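# Move phone mainboard onto mat between phones, cameras up

## Task

Take the mainboard, the one carrying the cameras, out of the old phone and set it down flat on the mat in the space between the two phones, with its cameras facing up; anything already accomplished in the scene has to remain accomplished when the scene ends.

## Robot and tools

Robot: two arms, left_arm and right_arm, each ending in a five-finger hand (left_arm has a left hand, right_arm a right hand). Bases in the scene frame: left_arm at (-0.049, +0.321, -0.001) m, right_arm at (+0.044, -0.347, +0.003) m. A floor post stands behind the arms and a camera stand sits between them just behind the bases; do not strike either.

Scene frame: origin at table height midway between the arms, +x out over the table, +y toward left_arm, +z up. Image left/right does not match arm names. Reported end_effector_position (m) and end_effector_quat_wxyz are in this frame and may be off by a few cm.

Hand point: a spot 0.05 m in front of the palm, 0.15 m from the wrist mounting face. Its +z runs along straightened fingers, +y leaves the palm, +x crosses the palm away from the thumb on the right hand (toward the thumb on the left hand). Straight fingertips extend 0.06 to 0.07 m past the point along +z, their centre lines 0.06 m behind it along -y. A wrist bracket on the little-finger side reaches 0.10 m sideways and can collide.

Row layout (used by execute_actions and move): exactly 28 numbers, each in [-1, 1], always covering both arms. Numbers 1-6: left_arm dx, dy, dz, rx, ry, rz. Numbers 7-12: left hand motors thumb_turn, thumb_bend, index, middle, ring, little. 13: left force_limit. 14: left speed. Numbers 15-28 repeat that pattern for right_arm and its hand. The six pose numbers are offsets, not poses: they are measured along scene-frame axes from the arm's current Hand target (shown in the last result), with rotation applied about that target's position. Scale: 1.0 equals 0.6 m for dx/dy/dz and 180 degrees for the rotation vector rx, ry, rz. All zeros asks nothing new of that arm. Each step clips commanded orientation to 40 degrees from the measured one.

Hand motor numbers are absolute targets: -1 open (thumb_turn beside palm, others straight), +1 closed (thumb in front of palm, fingers curled). force_limit maps -1 to about 0 N and +1 to 10 N at the fingertip (15 N for the two thumb motors). speed rises linearly from near zero at -1 to full at +0.48 and stays full above. For a soft grip close at speed -0.94 or lower. A motor moves only when its target changes by 0.002 or more; to keep a hand unchanged, resend the eight numbers last carried out for it (or, before any, its hand_measured plus hand_force_limit and hand_speed). To grip harder, raise force_limit and send a target more closed than hand_measured; to loosen, send one more open. Thumb-in-front grasp fits objects about 0.035 to 0.065 m thick; thumb tip against index pad can pinch light items up to about 0.08 m.

execute_actions(actions, cameras): actions is a list of actions; each action is up to 15 rows, one per 1/30 s step; a short action repeats its final row to 15 steps. Every row in an action counts from the Hand target at that action's start, so a repeated offset keeps moving further. Images come back only when actions is empty or cameras names them (["all"] for every camera, [] for none).

move(target, speed, blend, blocking, cameras): target is one 28-number row or a list of up to 15 rows, each offset from the same starting Hand targets. Paths are straight, finish together, last at most 10 s, and ignore obstacles. speed in m/s, 0.002 to 4.3, default 0.25 (turns up to twice that in rad/s); blend in m rounds corners, 0 means stop at each. blocking=false returns after about 0.5 s while motion continues. The result adds a move: line such as done, off_target, moving, held or fault, plus limits=paced or limits=held.

wait(seconds, 0 to 3600) lets time pass with no new commands. stop brakes a running move. zoom_image(camera, region [x0,y0,x1,y1] pixels, at most 504x504) enlarges part of the latest image from cam_head_left, cam_head_right, cam_high, cam_left_wrist or cam_right_wrist (all 672x504). show_instructions shows the reference pages. finished_scene ends the scene for good.

Result lines: Hand target is the last commanded pose after clipping, which next offsets start from; the hand often rests 1 to 5 cm short, mostly low, because of friction and weight, so send the remaining gap as a fresh offset. hand_measured, hand_stopped_by (moving, target, force, stalled, fault) and hand_load_n list six values in motor order; a vanished grip shows as hand_load_n falling near 0. Joint torques and velocities are reported per arm. MOTOR HOT warns of heating; at 100 C the arm goes limp for 30 to 60 s, so avoid long stretched holds or pushing at unreachable poses.

Avoid: dropping the board even a few mm, releasing it while it moves, fast contacts, hard pushes, excess finger force, any collision between the two hands, and anything leaving the table. An arm blocked by an object keeps pressing until commanded back past its hand point.

Each tool is called after "Request:" as name(argument=value, ...) on one line, values as JSON.

Reference images:

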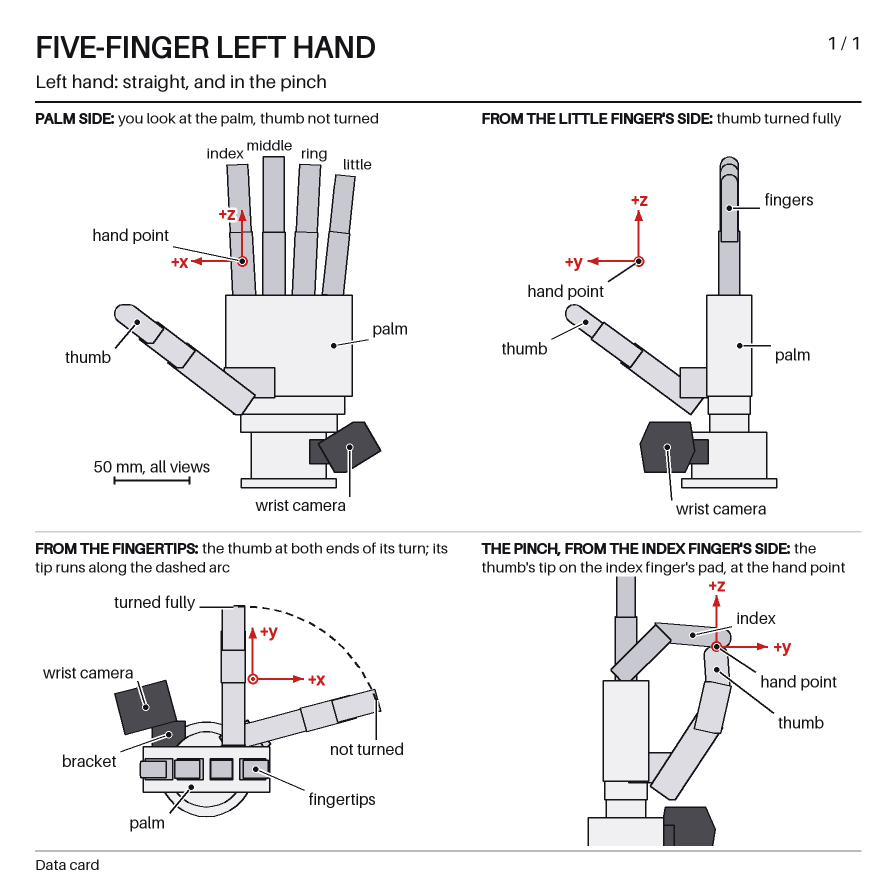

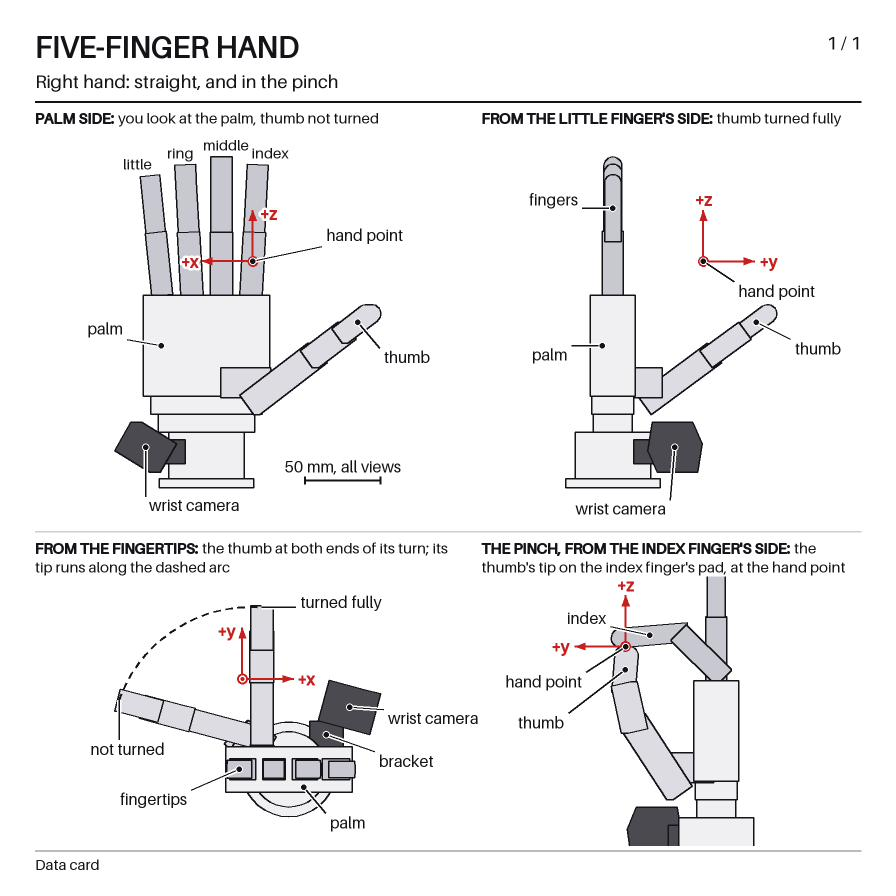

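## Session

Request:
execute_actions(actions=[])

Scene clock: 0.00 s.
left_arm: end_effector_position=(+0.2173, +0.4431, +0.1482) hand_measured=(-1.000, -1.000, -1.000, -1.000, -1.000, -1.000) hand_load_n=(+0.0, +0.0, +0.0, +0.5, +0.0, +0.0) hand_stopped_by=(target, target, target, target, target, target) hand_force_limit=0.00 hand_speed=-0.80 end_effector_quat_wxyz=(+0.034, -0.336, +0.941, +0.020) | right_arm: end_effector_position=(+0.6050, -0.1509, +0.1811) hand_measured=(-1.000, -1.000, -1.000, -1.000, -1.000, -1.000) hand_load_n=(+0.0, +0.0, +0.0, +0.0, +0.0, +0.0) hand_stopped_by=(target, target, target, target, target, target) hand_force_limit=0.00 hand_speed=-0.80 end_effector_quat_wxyz=(+0.244, +0.803, -0.426, +0.338)
Joint positions: left_arm=[0.31 1.214 0.973 -1.266 -0.045 1.145] | right_arm=[0.56 2.137 2.089 -1.628 0.855 0.005]
Joint velocities: within noise
Joint torques (N m): no reading
Heat: left arm: hottest elbow 30 °C; right arm: hottest wrist yaw 32 °C.
Hand target: left_arm +0.2237, +0.4448, +0.1539; +0.043, -0.336, +0.941, +0.019 | right_arm +0.6085, -0.1486, +0.1787; +0.242, +0.803, -0.427, +0.339

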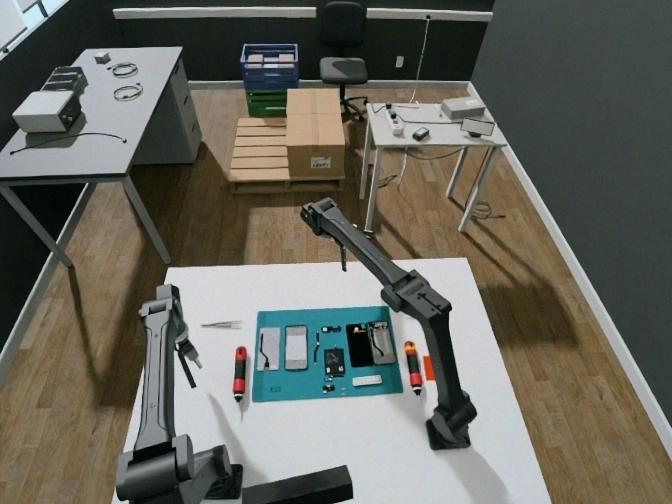

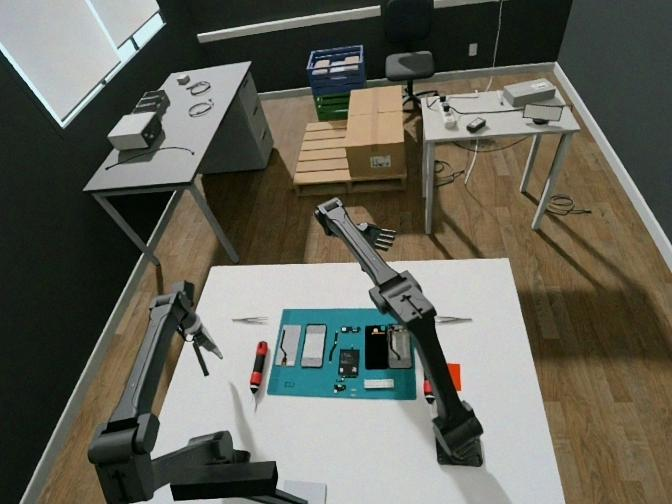

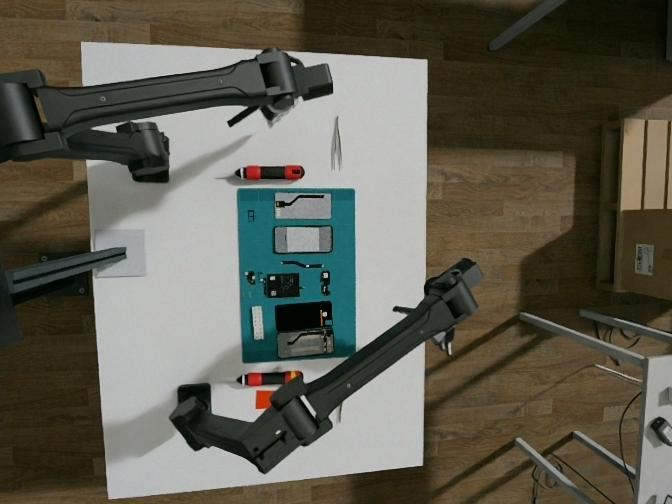

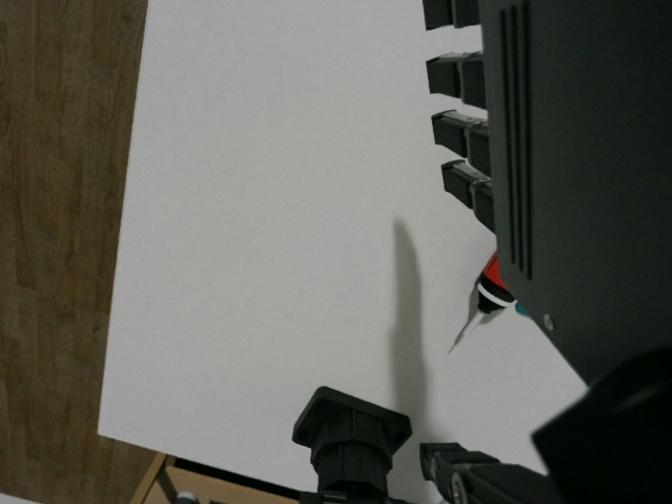

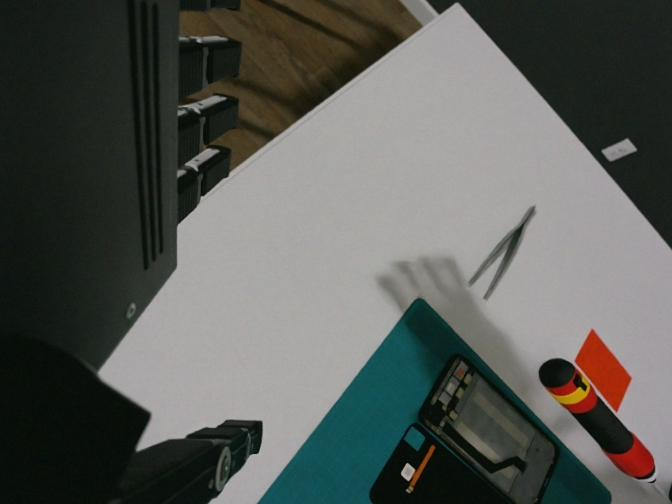

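Request:
zoom_image(camera="cam_high", region=[220, 110, 380, 230])

Request:
zoom_image(camera="cam_high", region=[220, 220, 380, 340])

Request:
zoom_image(camera="cam_high", region=[220, 290, 380, 410])

Request:
zoom_image(camera="cam_head_left", region=[230, 300, 430, 410])

Request:
zoom_image(camera="cam_right_wrist", region=[350, 320, 672, 504])

Request:
zoom_image(camera="cam_head_right", region=[230, 300, 490, 410])

Scaled by 3.150 from the camera's image (finer frame: 960x720).

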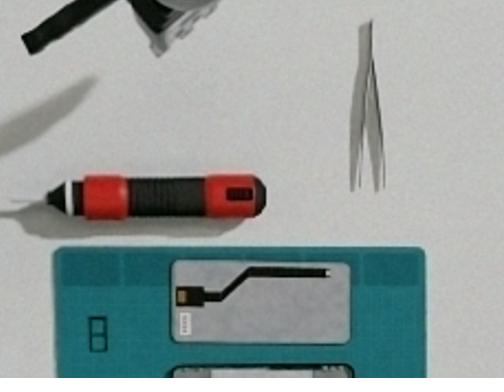

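Scaled by 3.150 from the camera's image (finer frame: 960x720).

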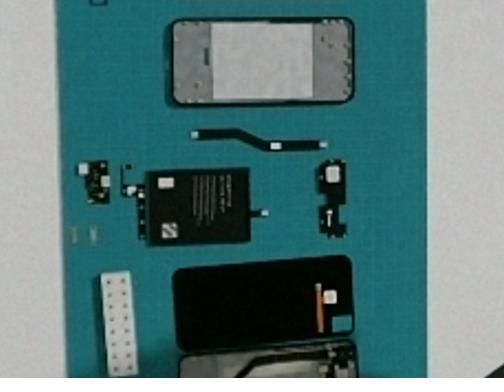

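Scaled by 3.150 from the camera's image (finer frame: 960x720).

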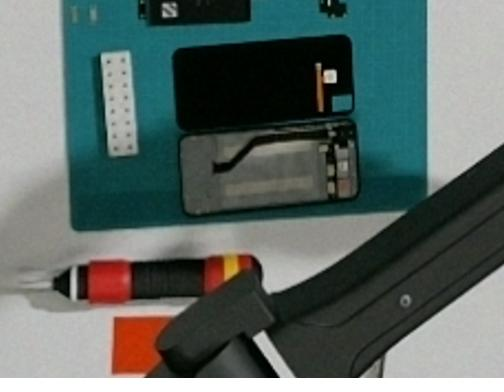

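Scaled by 2.520 from the camera's image (finer frame: 960x720).

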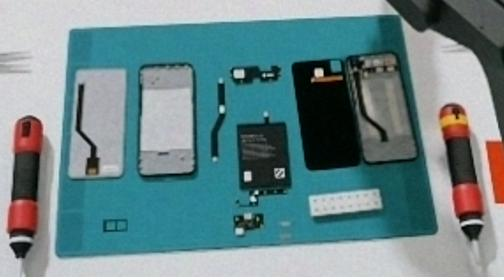

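Scaled by 1.565 from the camera's image (finer frame: 960x720).

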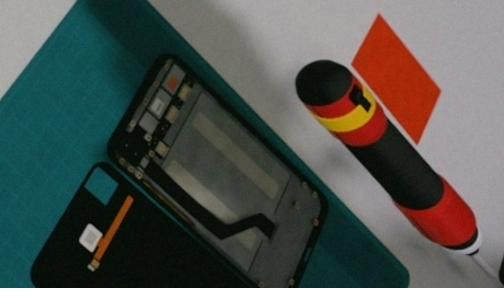

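Scaled by 1.938 from the camera's image (finer frame: 960x720).

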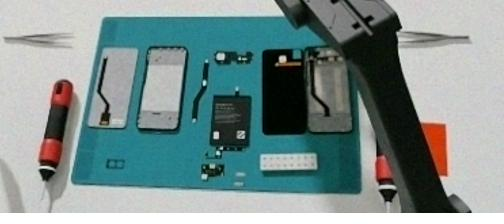

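Request:
move(target=[0,0,0,0,0,0,-1,-1,-1,-1,-1,-1,0,-0.8,-0.3475,-0.069,0.135,0.326,-0.183,-0.06,-1,-1,-1,-1,-1,-1,0,-0.8], speed=0.25, cameras=["all"])

Scene clock: 84.03 s.
left_arm: end_effector_position=(+0.2173, +0.4431, +0.1482) hand_measured=(-1.000, -1.000, -1.000, -1.000, -1.000, -1.000) hand_load_n=(+0.0, +0.0, +0.0, +0.0, +0.0, +0.0) hand_stopped_by=(target, target, target, target, target, target) hand_force_limit=0.00 hand_speed=-0.80 end_effector_quat_wxyz=(+0.034, -0.336, +0.941, +0.020) | right_arm: end_effector_position=(+0.3970, -0.1887, +0.2618) hand_measured=(-1.000, -1.000, -1.000, -1.000, -1.000, -1.000) hand_load_n=(+0.0, +0.0, +0.0, +0.0, +0.0, +0.0) hand_stopped_by=(target, target, target, target, target, target) hand_force_limit=0.00 hand_speed=-0.80 end_effector_quat_wxyz=(-0.269, +0.660, -0.647, +0.271)
Joint positions: left_arm=[0.31 1.214 0.973 -1.266 -0.045 1.145] | right_arm=[0.469 0.952 0.993 -0.882 0.315 0.318]
Joint torques (N m): left_arm=[-0.38 -6.48 8.9 0.09 -0.1 0.14] | right_arm=[-1.55 -4.48 9.77 1.66 0.04 0.18]
Heat: left arm: hottest elbow 33 °C; right arm: hottest shoulder 34 °C.
Hand target: left_arm +0.2237, +0.4448, +0.1539; +0.043, -0.336, +0.941, +0.019 | right_arm +0.3999, -0.1900, +0.2598; -0.272, +0.652, -0.654, +0.270
Off the commanded pose: left_arm 0.009 m, 1 deg | right_arm 0.004 m, 1 deg.
move: done
cam_right_wrist: T_world_to_cam=[[-0.67157, -0.28408, -0.68432, 0.39033], [-0.55733, 0.80227, 0.2139, 0.31213], [0.48824, 0.52504, -0.69711, 0.20234]] pos_world=[0.3373, -0.24576, 0.3414]

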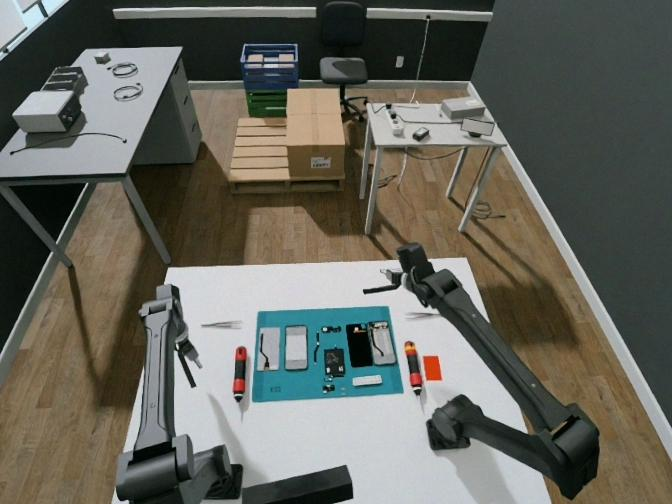

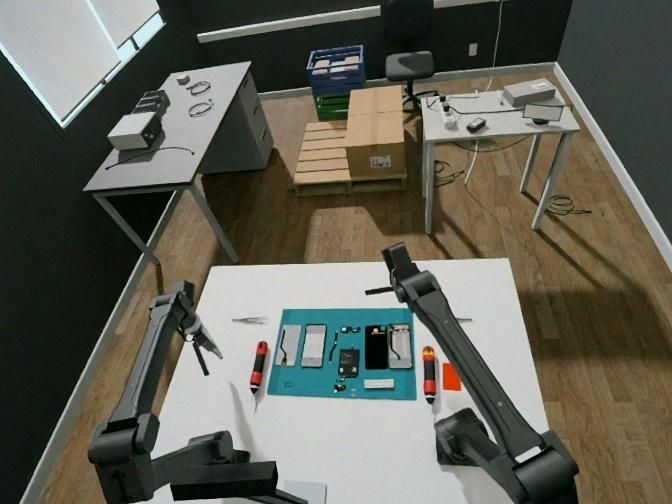

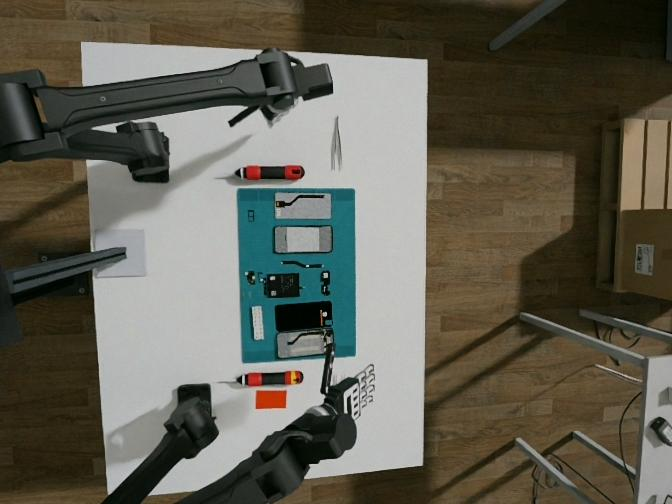

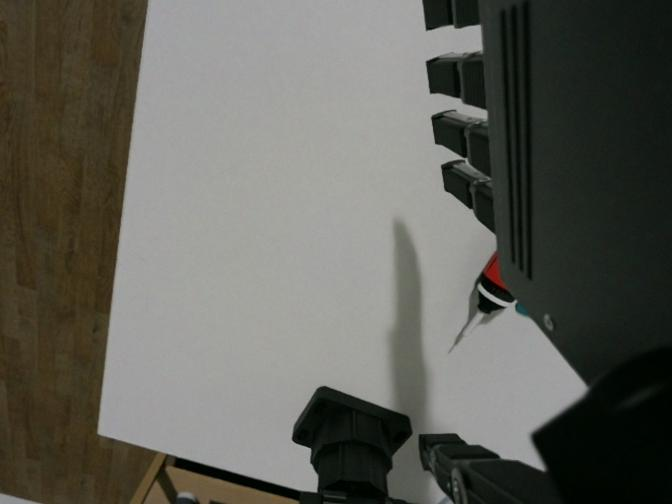

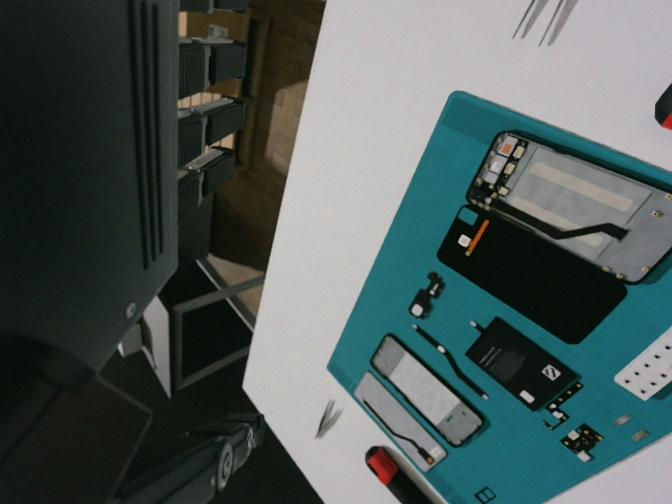

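Request:
zoom_image(camera="cam_right_wrist", region=[430, 110, 672, 290])

Request:
zoom_image(camera="cam_right_wrist", region=[460, 120, 560, 210])

Request:
zoom_image(camera="cam_right_wrist", region=[320, 260, 672, 504])

Request:
zoom_image(camera="cam_head_right", region=[320, 300, 440, 400])

Request:
zoom_image(camera="cam_head_left", region=[310, 300, 430, 400])

Request:
zoom_image(camera="cam_high", region=[230, 240, 370, 380])

Scaled by 2.083 from the camera's image (finer frame: 960x720).

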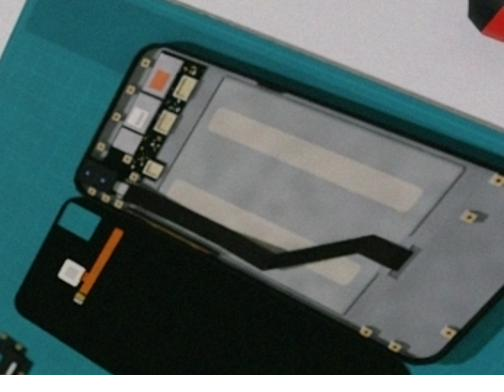

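Scaled by 5.040 from the camera's image (finer frame: 960x720).

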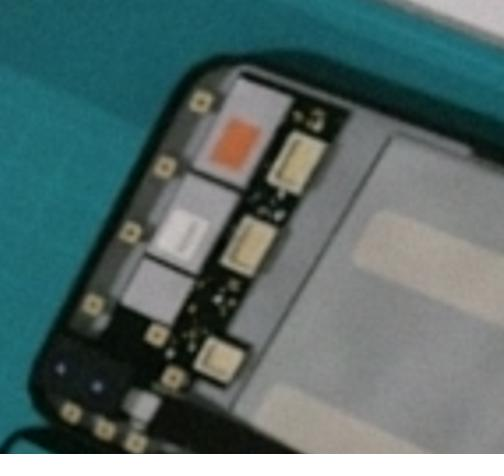

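Scaled by 1.432 from the camera's image (finer frame: 960x720).

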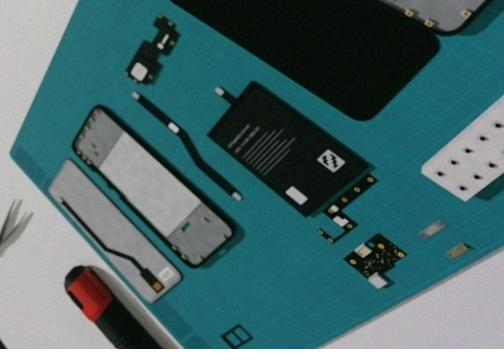

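Scaled by 4.200 from the camera's image (finer frame: 960x720).

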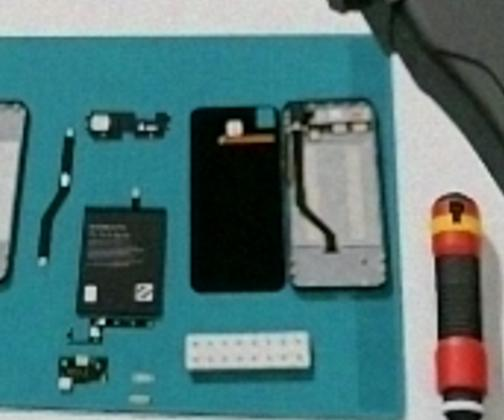

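Scaled by 4.200 from the camera's image (finer frame: 960x720).

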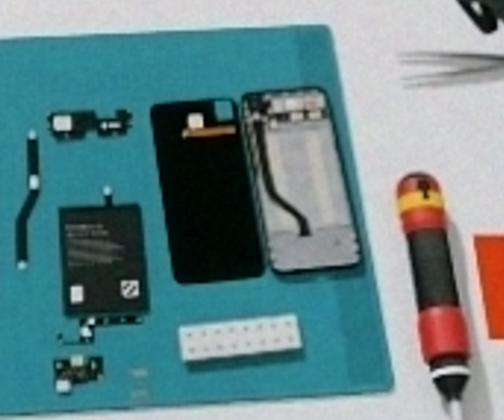

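Scaled by 3.600 from the camera's image (finer frame: 960x720).

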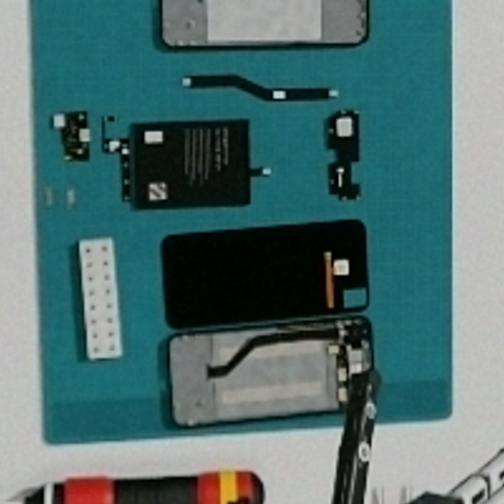

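Request:
move(target=[0,0,0,0,0,0,-1,-1,-1,-1,-1,-1,0,-0.8,0.033,0.017,-0.317,0,0,0,-1,-1,-1,-1,-1,-1,0,-0.8], speed=0.25, cameras=["all"])

Scene clock: 163.30 s.
left_arm: end_effector_position=(+0.2173, +0.4431, +0.1482) hand_measured=(-1.000, -1.000, -1.000, -1.000, -1.000, -1.000) hand_load_n=(+0.0, +0.0, +0.0, -0.5, +0.0, +0.0) hand_stopped_by=(target, target, target, target, target, target) hand_force_limit=0.00 hand_speed=-0.80 end_effector_quat_wxyz=(+0.034, -0.336, +0.941, +0.020) | right_arm: end_effector_position=(+0.4171, -0.1785, +0.0736) hand_measured=(-1.000, -1.000, -1.000, -1.000, -1.000, -1.000) hand_load_n=(+0.0, +0.0, +0.0, +0.0, +0.0, +0.0) hand_stopped_by=(target, target, target, target, target, target) hand_force_limit=0.00 hand_speed=-0.80 end_effector_quat_wxyz=(-0.272, +0.657, -0.648, +0.272)
Joint positions: left_arm=[0.31 1.214 0.973 -1.266 -0.045 1.145] | right_arm=[0.469 1.165 0.612 -0.281 0.315 0.323]
Joint torques (N m): left_arm=[-0.38 -6.42 8.94 0.13 -0.11 0.13] | right_arm=[-1.44 -5.19 8.92 1.52 0.08 0.18]
Heat: left arm: hottest elbow 33 °C; right arm: hottest shoulder 31 °C.
Hand target: left_arm +0.2237, +0.4448, +0.1539; +0.043, -0.336, +0.941, +0.019 | right_arm +0.4197, -0.1798, +0.0695; -0.272, +0.652, -0.654, +0.270
Off the commanded pose: left_arm 0.009 m, 1 deg | right_arm 0.005 m, 1 deg.
move: done
cam_right_wrist: T_world_to_cam=[[-0.66811, -0.27714, -0.69052, 0.27816], [-0.55591, 0.80278, 0.21567, 0.35478], [0.49456, 0.52796, -0.69041, 0.05351]] pos_world=[0.3566, -0.23597, 0.1525]

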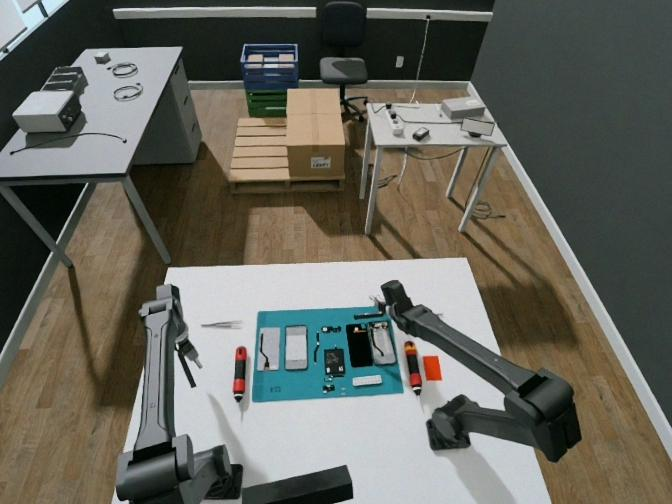

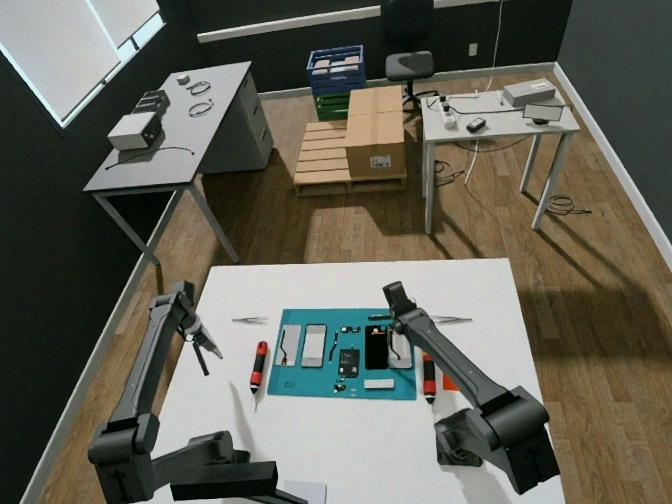

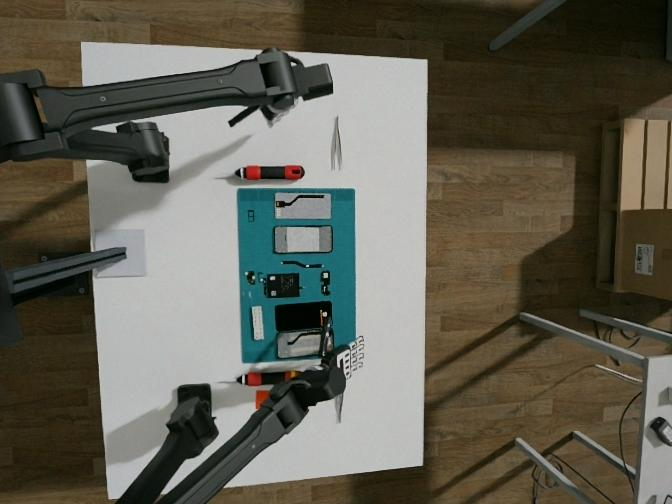

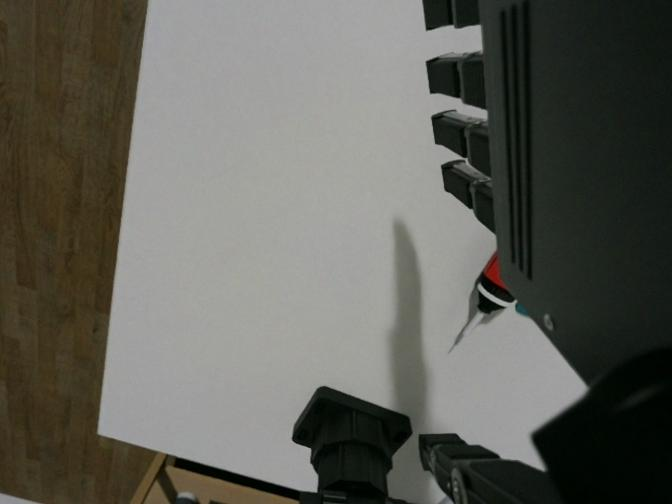

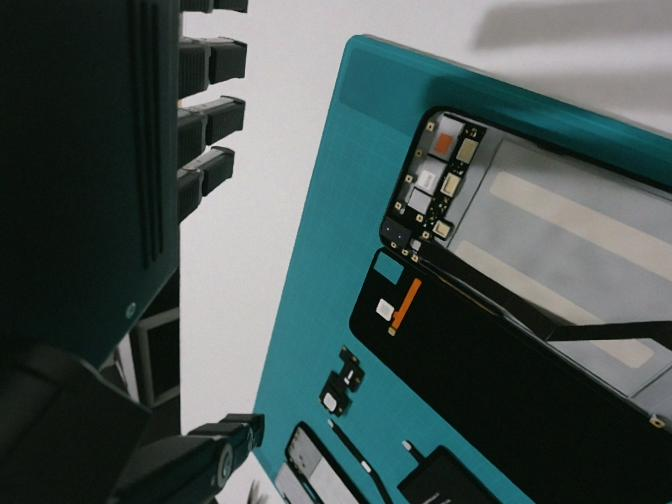

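Request:
zoom_image(camera="cam_right_wrist", region=[370, 95, 510, 200])

Request:
zoom_image(camera="cam_right_wrist", region=[370, 180, 490, 280])

Request:
zoom_image(camera="cam_right_wrist", region=[360, 80, 672, 330])

Scaled by 3.600 from the camera's image (finer frame: 960x720).

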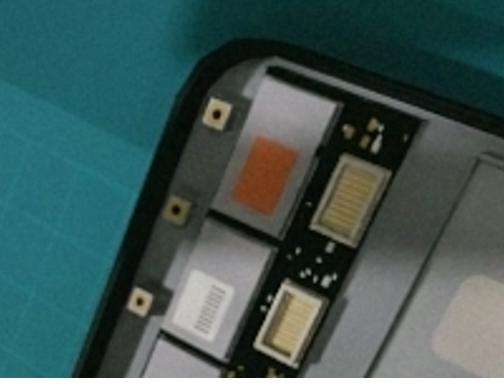

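Scaled by 4.200 from the camera's image (finer frame: 960x720).

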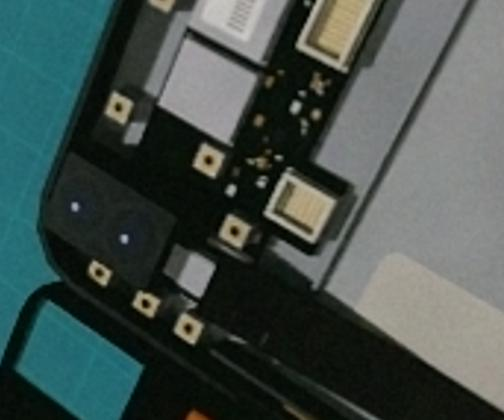

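Scaled by 1.615 from the camera's image (finer frame: 960x720).

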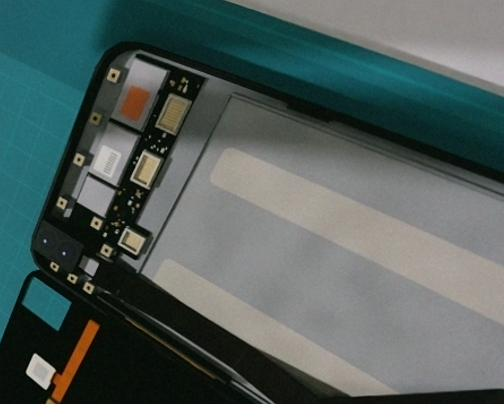

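Request:
move(target=[0,0,0,0,0,0,-1,-1,-1,-1,-1,-1,0,-0.8,0,0,0.0,0.058,-0.101,0.33,-1,-1,-1,-1,-1,-1,0,-0.8], speed=0.3, cameras=["cam_head_right", "cam_high", "cam_right_wrist"])

Scene clock: 222.67 s.
left_arm: end_effector_position=(+0.2173, +0.4431, +0.1482) hand_measured=(-1.000, -1.000, -1.000, -1.000, -1.000, -1.000) hand_load_n=(+0.0, +0.0, +0.0, +0.0, +0.0, +0.0) hand_stopped_by=(target, target, target, target, target, target) hand_force_limit=0.00 hand_speed=-0.80 end_effector_quat_wxyz=(+0.034, -0.336, +0.941, +0.020) | right_arm: end_effector_position=(+0.4047, -0.1772, +0.0633) hand_measured=(-1.000, -1.000, -1.000, -1.000, -1.000, -1.000) hand_load_n=(+0.0, +0.0, +0.0, -0.5, +0.0, +0.0) hand_stopped_by=(target, target, target, target, target, target) hand_force_limit=0.00 hand_speed=-0.80 end_effector_quat_wxyz=(-0.520, +0.814, -0.224, +0.129)
Joint positions: left_arm=[0.31 1.214 0.973 -1.266 -0.045 1.145] | right_arm=[0.082 1.306 0.525 0.075 -0.854 -0.547]
Joint torques (N m): left_arm=[-0.56 -6.48 8.91 0.08 -0.11 0.13] | right_arm=[-1.61 -5.83 10.65 0.62 -0.57 -0.05]
Heat: left arm: hottest elbow 34 °C; right arm: hottest shoulder 31 °C.
Hand target: left_arm +0.2237, +0.4448, +0.1539; +0.043, -0.336, +0.941, +0.019 | right_arm +0.4197, -0.1799, +0.0695; -0.520, +0.814, -0.219, +0.138
Off the commanded pose: left_arm 0.009 m, 1 deg | right_arm 0.016 m, 1 deg.
move: off_target (right_arm)
cam_right_wrist: T_world_to_cam=[[0.01263, -0.47137, -0.88185, -0.03464], [-0.99346, -0.10604, 0.04245, 0.37603], [-0.11352, 0.87554, -0.46962, 0.34554]] pos_world=[0.41323, -0.27899, 0.11577]

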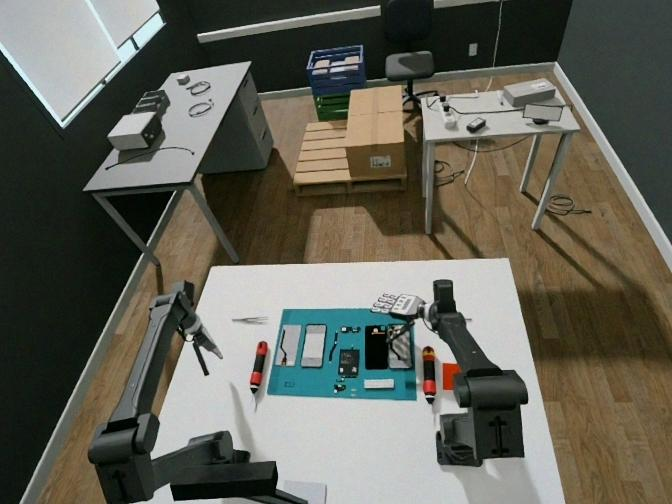

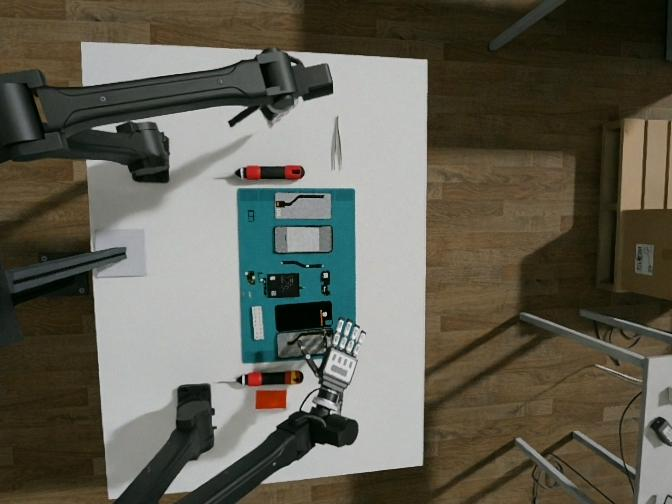

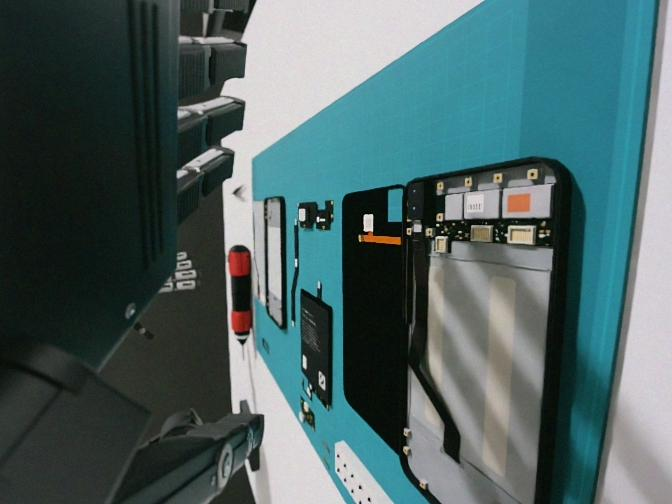

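Request:
zoom_image(camera="cam_right_wrist", region=[400, 150, 590, 270])

Request:
zoom_image(camera="cam_right_wrist", region=[490, 150, 590, 250])

Request:
zoom_image(camera="cam_right_wrist", region=[400, 160, 500, 260])

Scaled by 2.653 from the camera's image (finer frame: 960x720).

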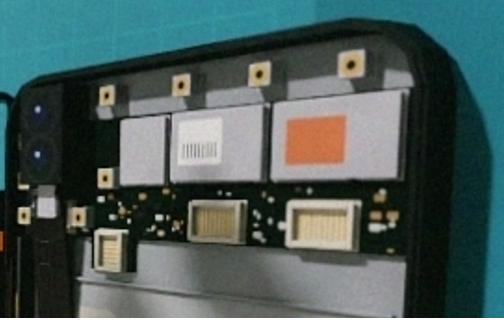

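Scaled by 5.040 from the camera's image (finer frame: 960x720).

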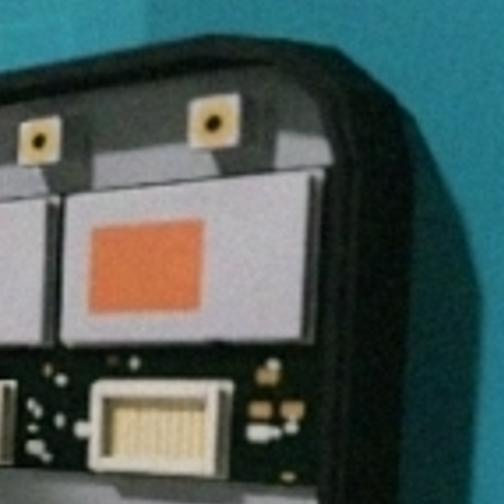

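Scaled by 5.040 from the camera's image (finer frame: 960x720).

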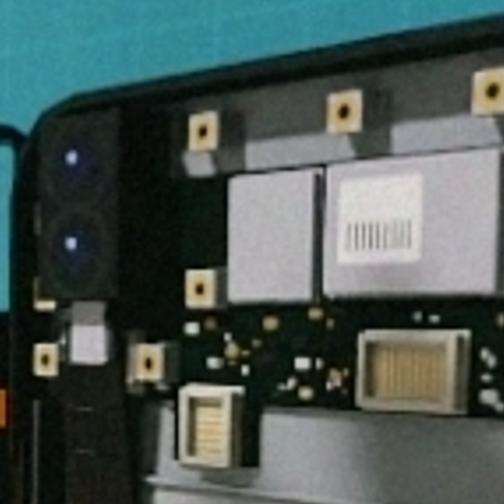

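Request:
move(target=[0,0,0,0,0,0,-1,-1,-1,-1,-1,-1,0,-0.8,0,0.025,0.033,0,0,0.167,0.8,-0.2,-0.3,-1,-1,-1,0,-0.3], speed=0.2, cameras=["cam_head_right", "cam_high", "cam_right_wrist"])

Scene clock: 468.10 s.
left_arm: end_effector_position=(+0.2173, +0.4431, +0.1482) hand_measured=(-1.000, -1.000, -1.000, -1.000, -1.000, -1.000) hand_load_n=(+0.0, +0.0, +0.0, +0.0, +0.0, +0.0) hand_stopped_by=(target, target, target, target, target, target) hand_force_limit=0.00 hand_speed=-0.80 end_effector_quat_wxyz=(+0.034, -0.336, +0.941, +0.020) | right_arm: end_effector_position=(+0.4081, -0.1692, +0.0861) hand_measured=(+0.800, -0.200, -0.300, -1.000, -1.000, -1.000) hand_load_n=(+0.0, +0.0, +0.0, +0.0, +0.0, +0.0) hand_stopped_by=(target, target, target, target, target, target) hand_force_limit=0.00 hand_speed=-0.30 end_effector_quat_wxyz=(-0.538, +0.843, -0.012, -0.005)
Joint positions: left_arm=[0.31 1.214 0.973 -1.266 -0.045 1.145] | right_arm=[0.077 1.526 0.912 -0.802 -1.129 -1.376]
Joint torques (N m): left_arm=[-0.44 -6.48 8.91 0.1 -0.11 0.13] | right_arm=[0.21 -9.17 10.71 -0.46 -0.89 -0.05]
Heat: left arm: hottest elbow 34 °C; right arm: hottest elbow 35 °C.
Hand target: left_arm +0.2237, +0.4448, +0.1539; +0.043, -0.336, +0.941, +0.019 | right_arm +0.4197, -0.1648, +0.0893; -0.538, +0.843, +0.000, -0.001
Off the commanded pose: left_arm 0.009 m, 1 deg | right_arm 0.013 m, 1 deg.
move: off_target (right_arm)
cam_right_wrist: T_world_to_cam=[[0.24083, -0.40169, -0.88354, -0.09196], [-0.81691, -0.57545, 0.03895, 0.22814], [-0.52408, 0.71239, -0.46673, 0.48938]] pos_world=[0.46499, -0.25429, 0.13827]

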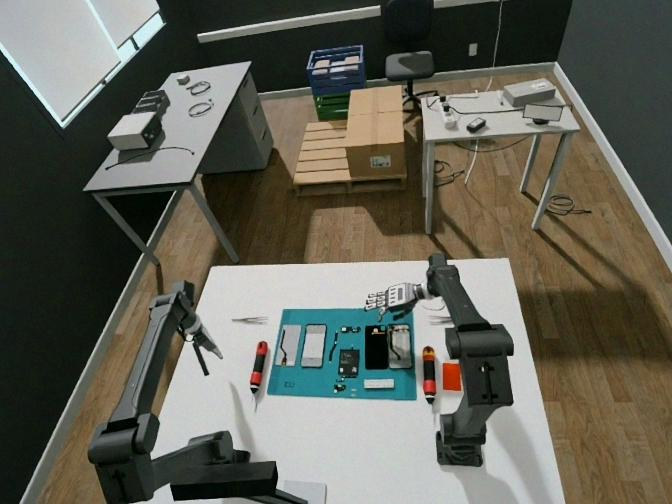

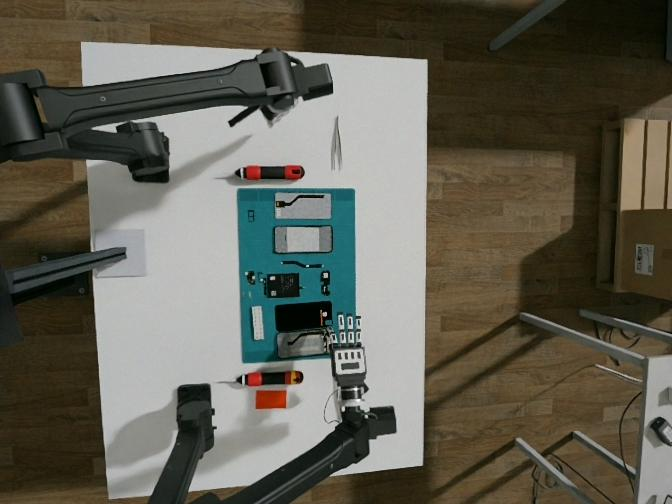

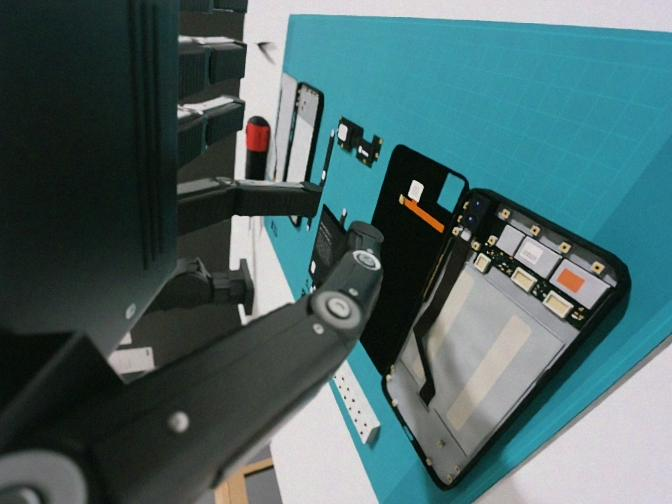

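Request:
zoom_image(camera="cam_right_wrist", region=[440, 160, 640, 320])

Request:
zoom_image(camera="cam_right_wrist", region=[445, 180, 545, 280])

Request:
zoom_image(camera="cam_right_wrist", region=[250, 130, 410, 330])

Scaled by 2.520 from the camera's image (finer frame: 960x720).

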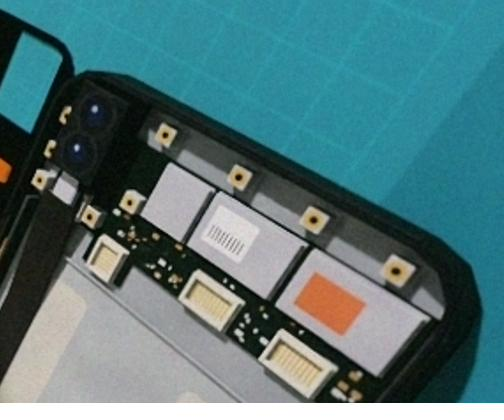

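Scaled by 5.040 from the camera's image (finer frame: 960x720).

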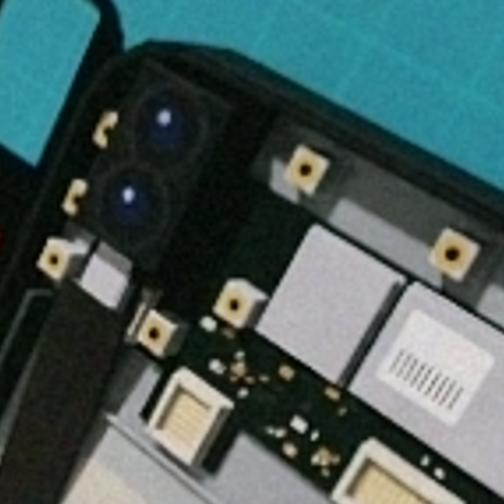

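Scaled by 2.520 from the camera's image (finer frame: 960x720).

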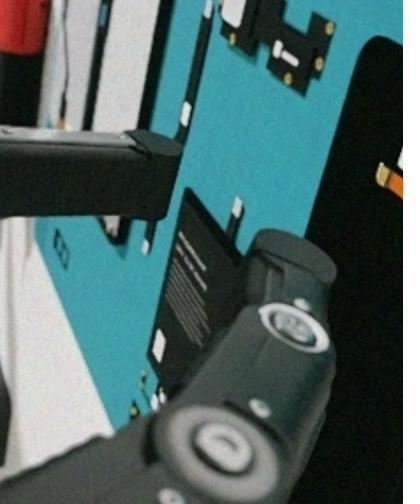

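Request:
move(target=[0,0,0,0,0,0,-1,-1,-1,-1,-1,-1,0,-0.8,0.0183,0,-0.0683,0,0,0,0.8,-0.2,-0.3,-1,-1,-1,0,-0.3], speed=0.1, cameras=["cam_right_wrist"])

Request:
zoom_image(camera="cam_right_wrist", region=[270, 140, 470, 320])

Scene clock: 584.37 s.
left_arm: end_effector_position=(+0.2173, +0.4431, +0.1482) hand_measured=(-1.000, -1.000, -1.000, -1.000, -1.000, -1.000) hand_load_n=(+0.0, +0.0, +0.0, +0.0, +0.0, +0.0) hand_stopped_by=(target, target, target, target, target, target) hand_force_limit=0.00 hand_speed=-0.80 end_effector_quat_wxyz=(+0.034, -0.336, +0.941, +0.020) | right_arm: end_effector_position=(+0.4199, -0.1685, +0.0482) hand_measured=(+0.800, -0.200, -0.300, -1.000, -1.000, -1.000) hand_load_n=(+0.0, +0.0, +0.0, +0.0, +0.0, +0.0) hand_stopped_by=(target, target, target, target, target, target) hand_force_limit=0.00 hand_speed=-0.30 end_effector_quat_wxyz=(-0.537, +0.843, -0.013, -0.009)
Joint positions: left_arm=[0.31 1.214 0.973 -1.266 -0.045 1.145] | right_arm=[0.077 1.628 0.912 -0.715 -1.13 -1.384]
Joint torques (N m): left_arm=[-0.5 -6.59 8.91 0.12 -0.1 0.13] | right_arm=[-0.03 -10.46 9.18 0.25 -0.89 -0.07]
Heat: left arm: hottest elbow 34 °C; right arm: hottest elbow 35 °C.
Hand target: left_arm +0.2237, +0.4448, +0.1539; +0.043, -0.336, +0.941, +0.019 | right_arm +0.4307, -0.1648, +0.0483; -0.538, +0.843, +0.000, -0.001
Off the commanded pose: left_arm 0.009 m, 1 deg | right_arm 0.011 m, 2 deg.
move: off_target (right_arm)
cam_right_wrist: T_world_to_cam=[[0.23515, -0.40145, -0.88518, -0.12547], [-0.81449, -0.57835, 0.04593, 0.23783], [-0.53038, 0.71017, -0.46298, 0.47941]] pos_world=[0.47749, -0.25329, 0.09997]

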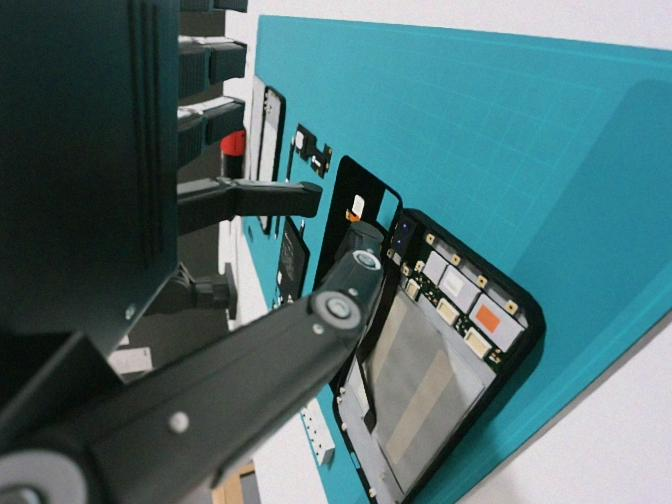

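Scaled by 2.520 from the camera's image (finer frame: 960x720).

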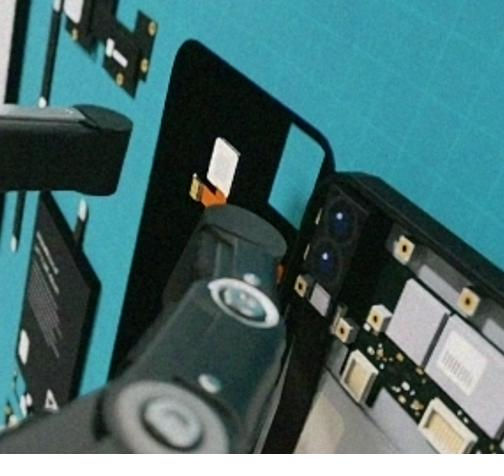

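Request:
zoom_image(camera="cam_right_wrist", region=[370, 190, 470, 290])

Scaled by 5.040 from the camera's image (finer frame: 960x720).

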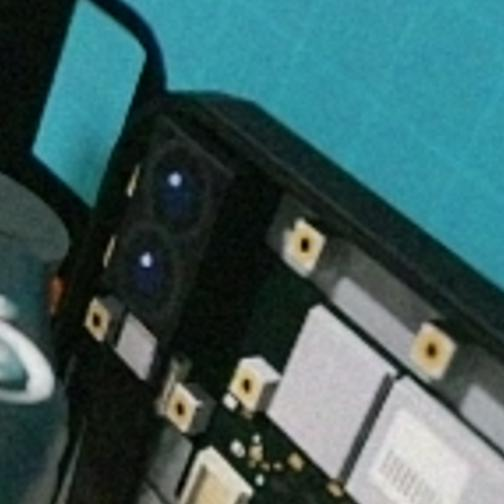

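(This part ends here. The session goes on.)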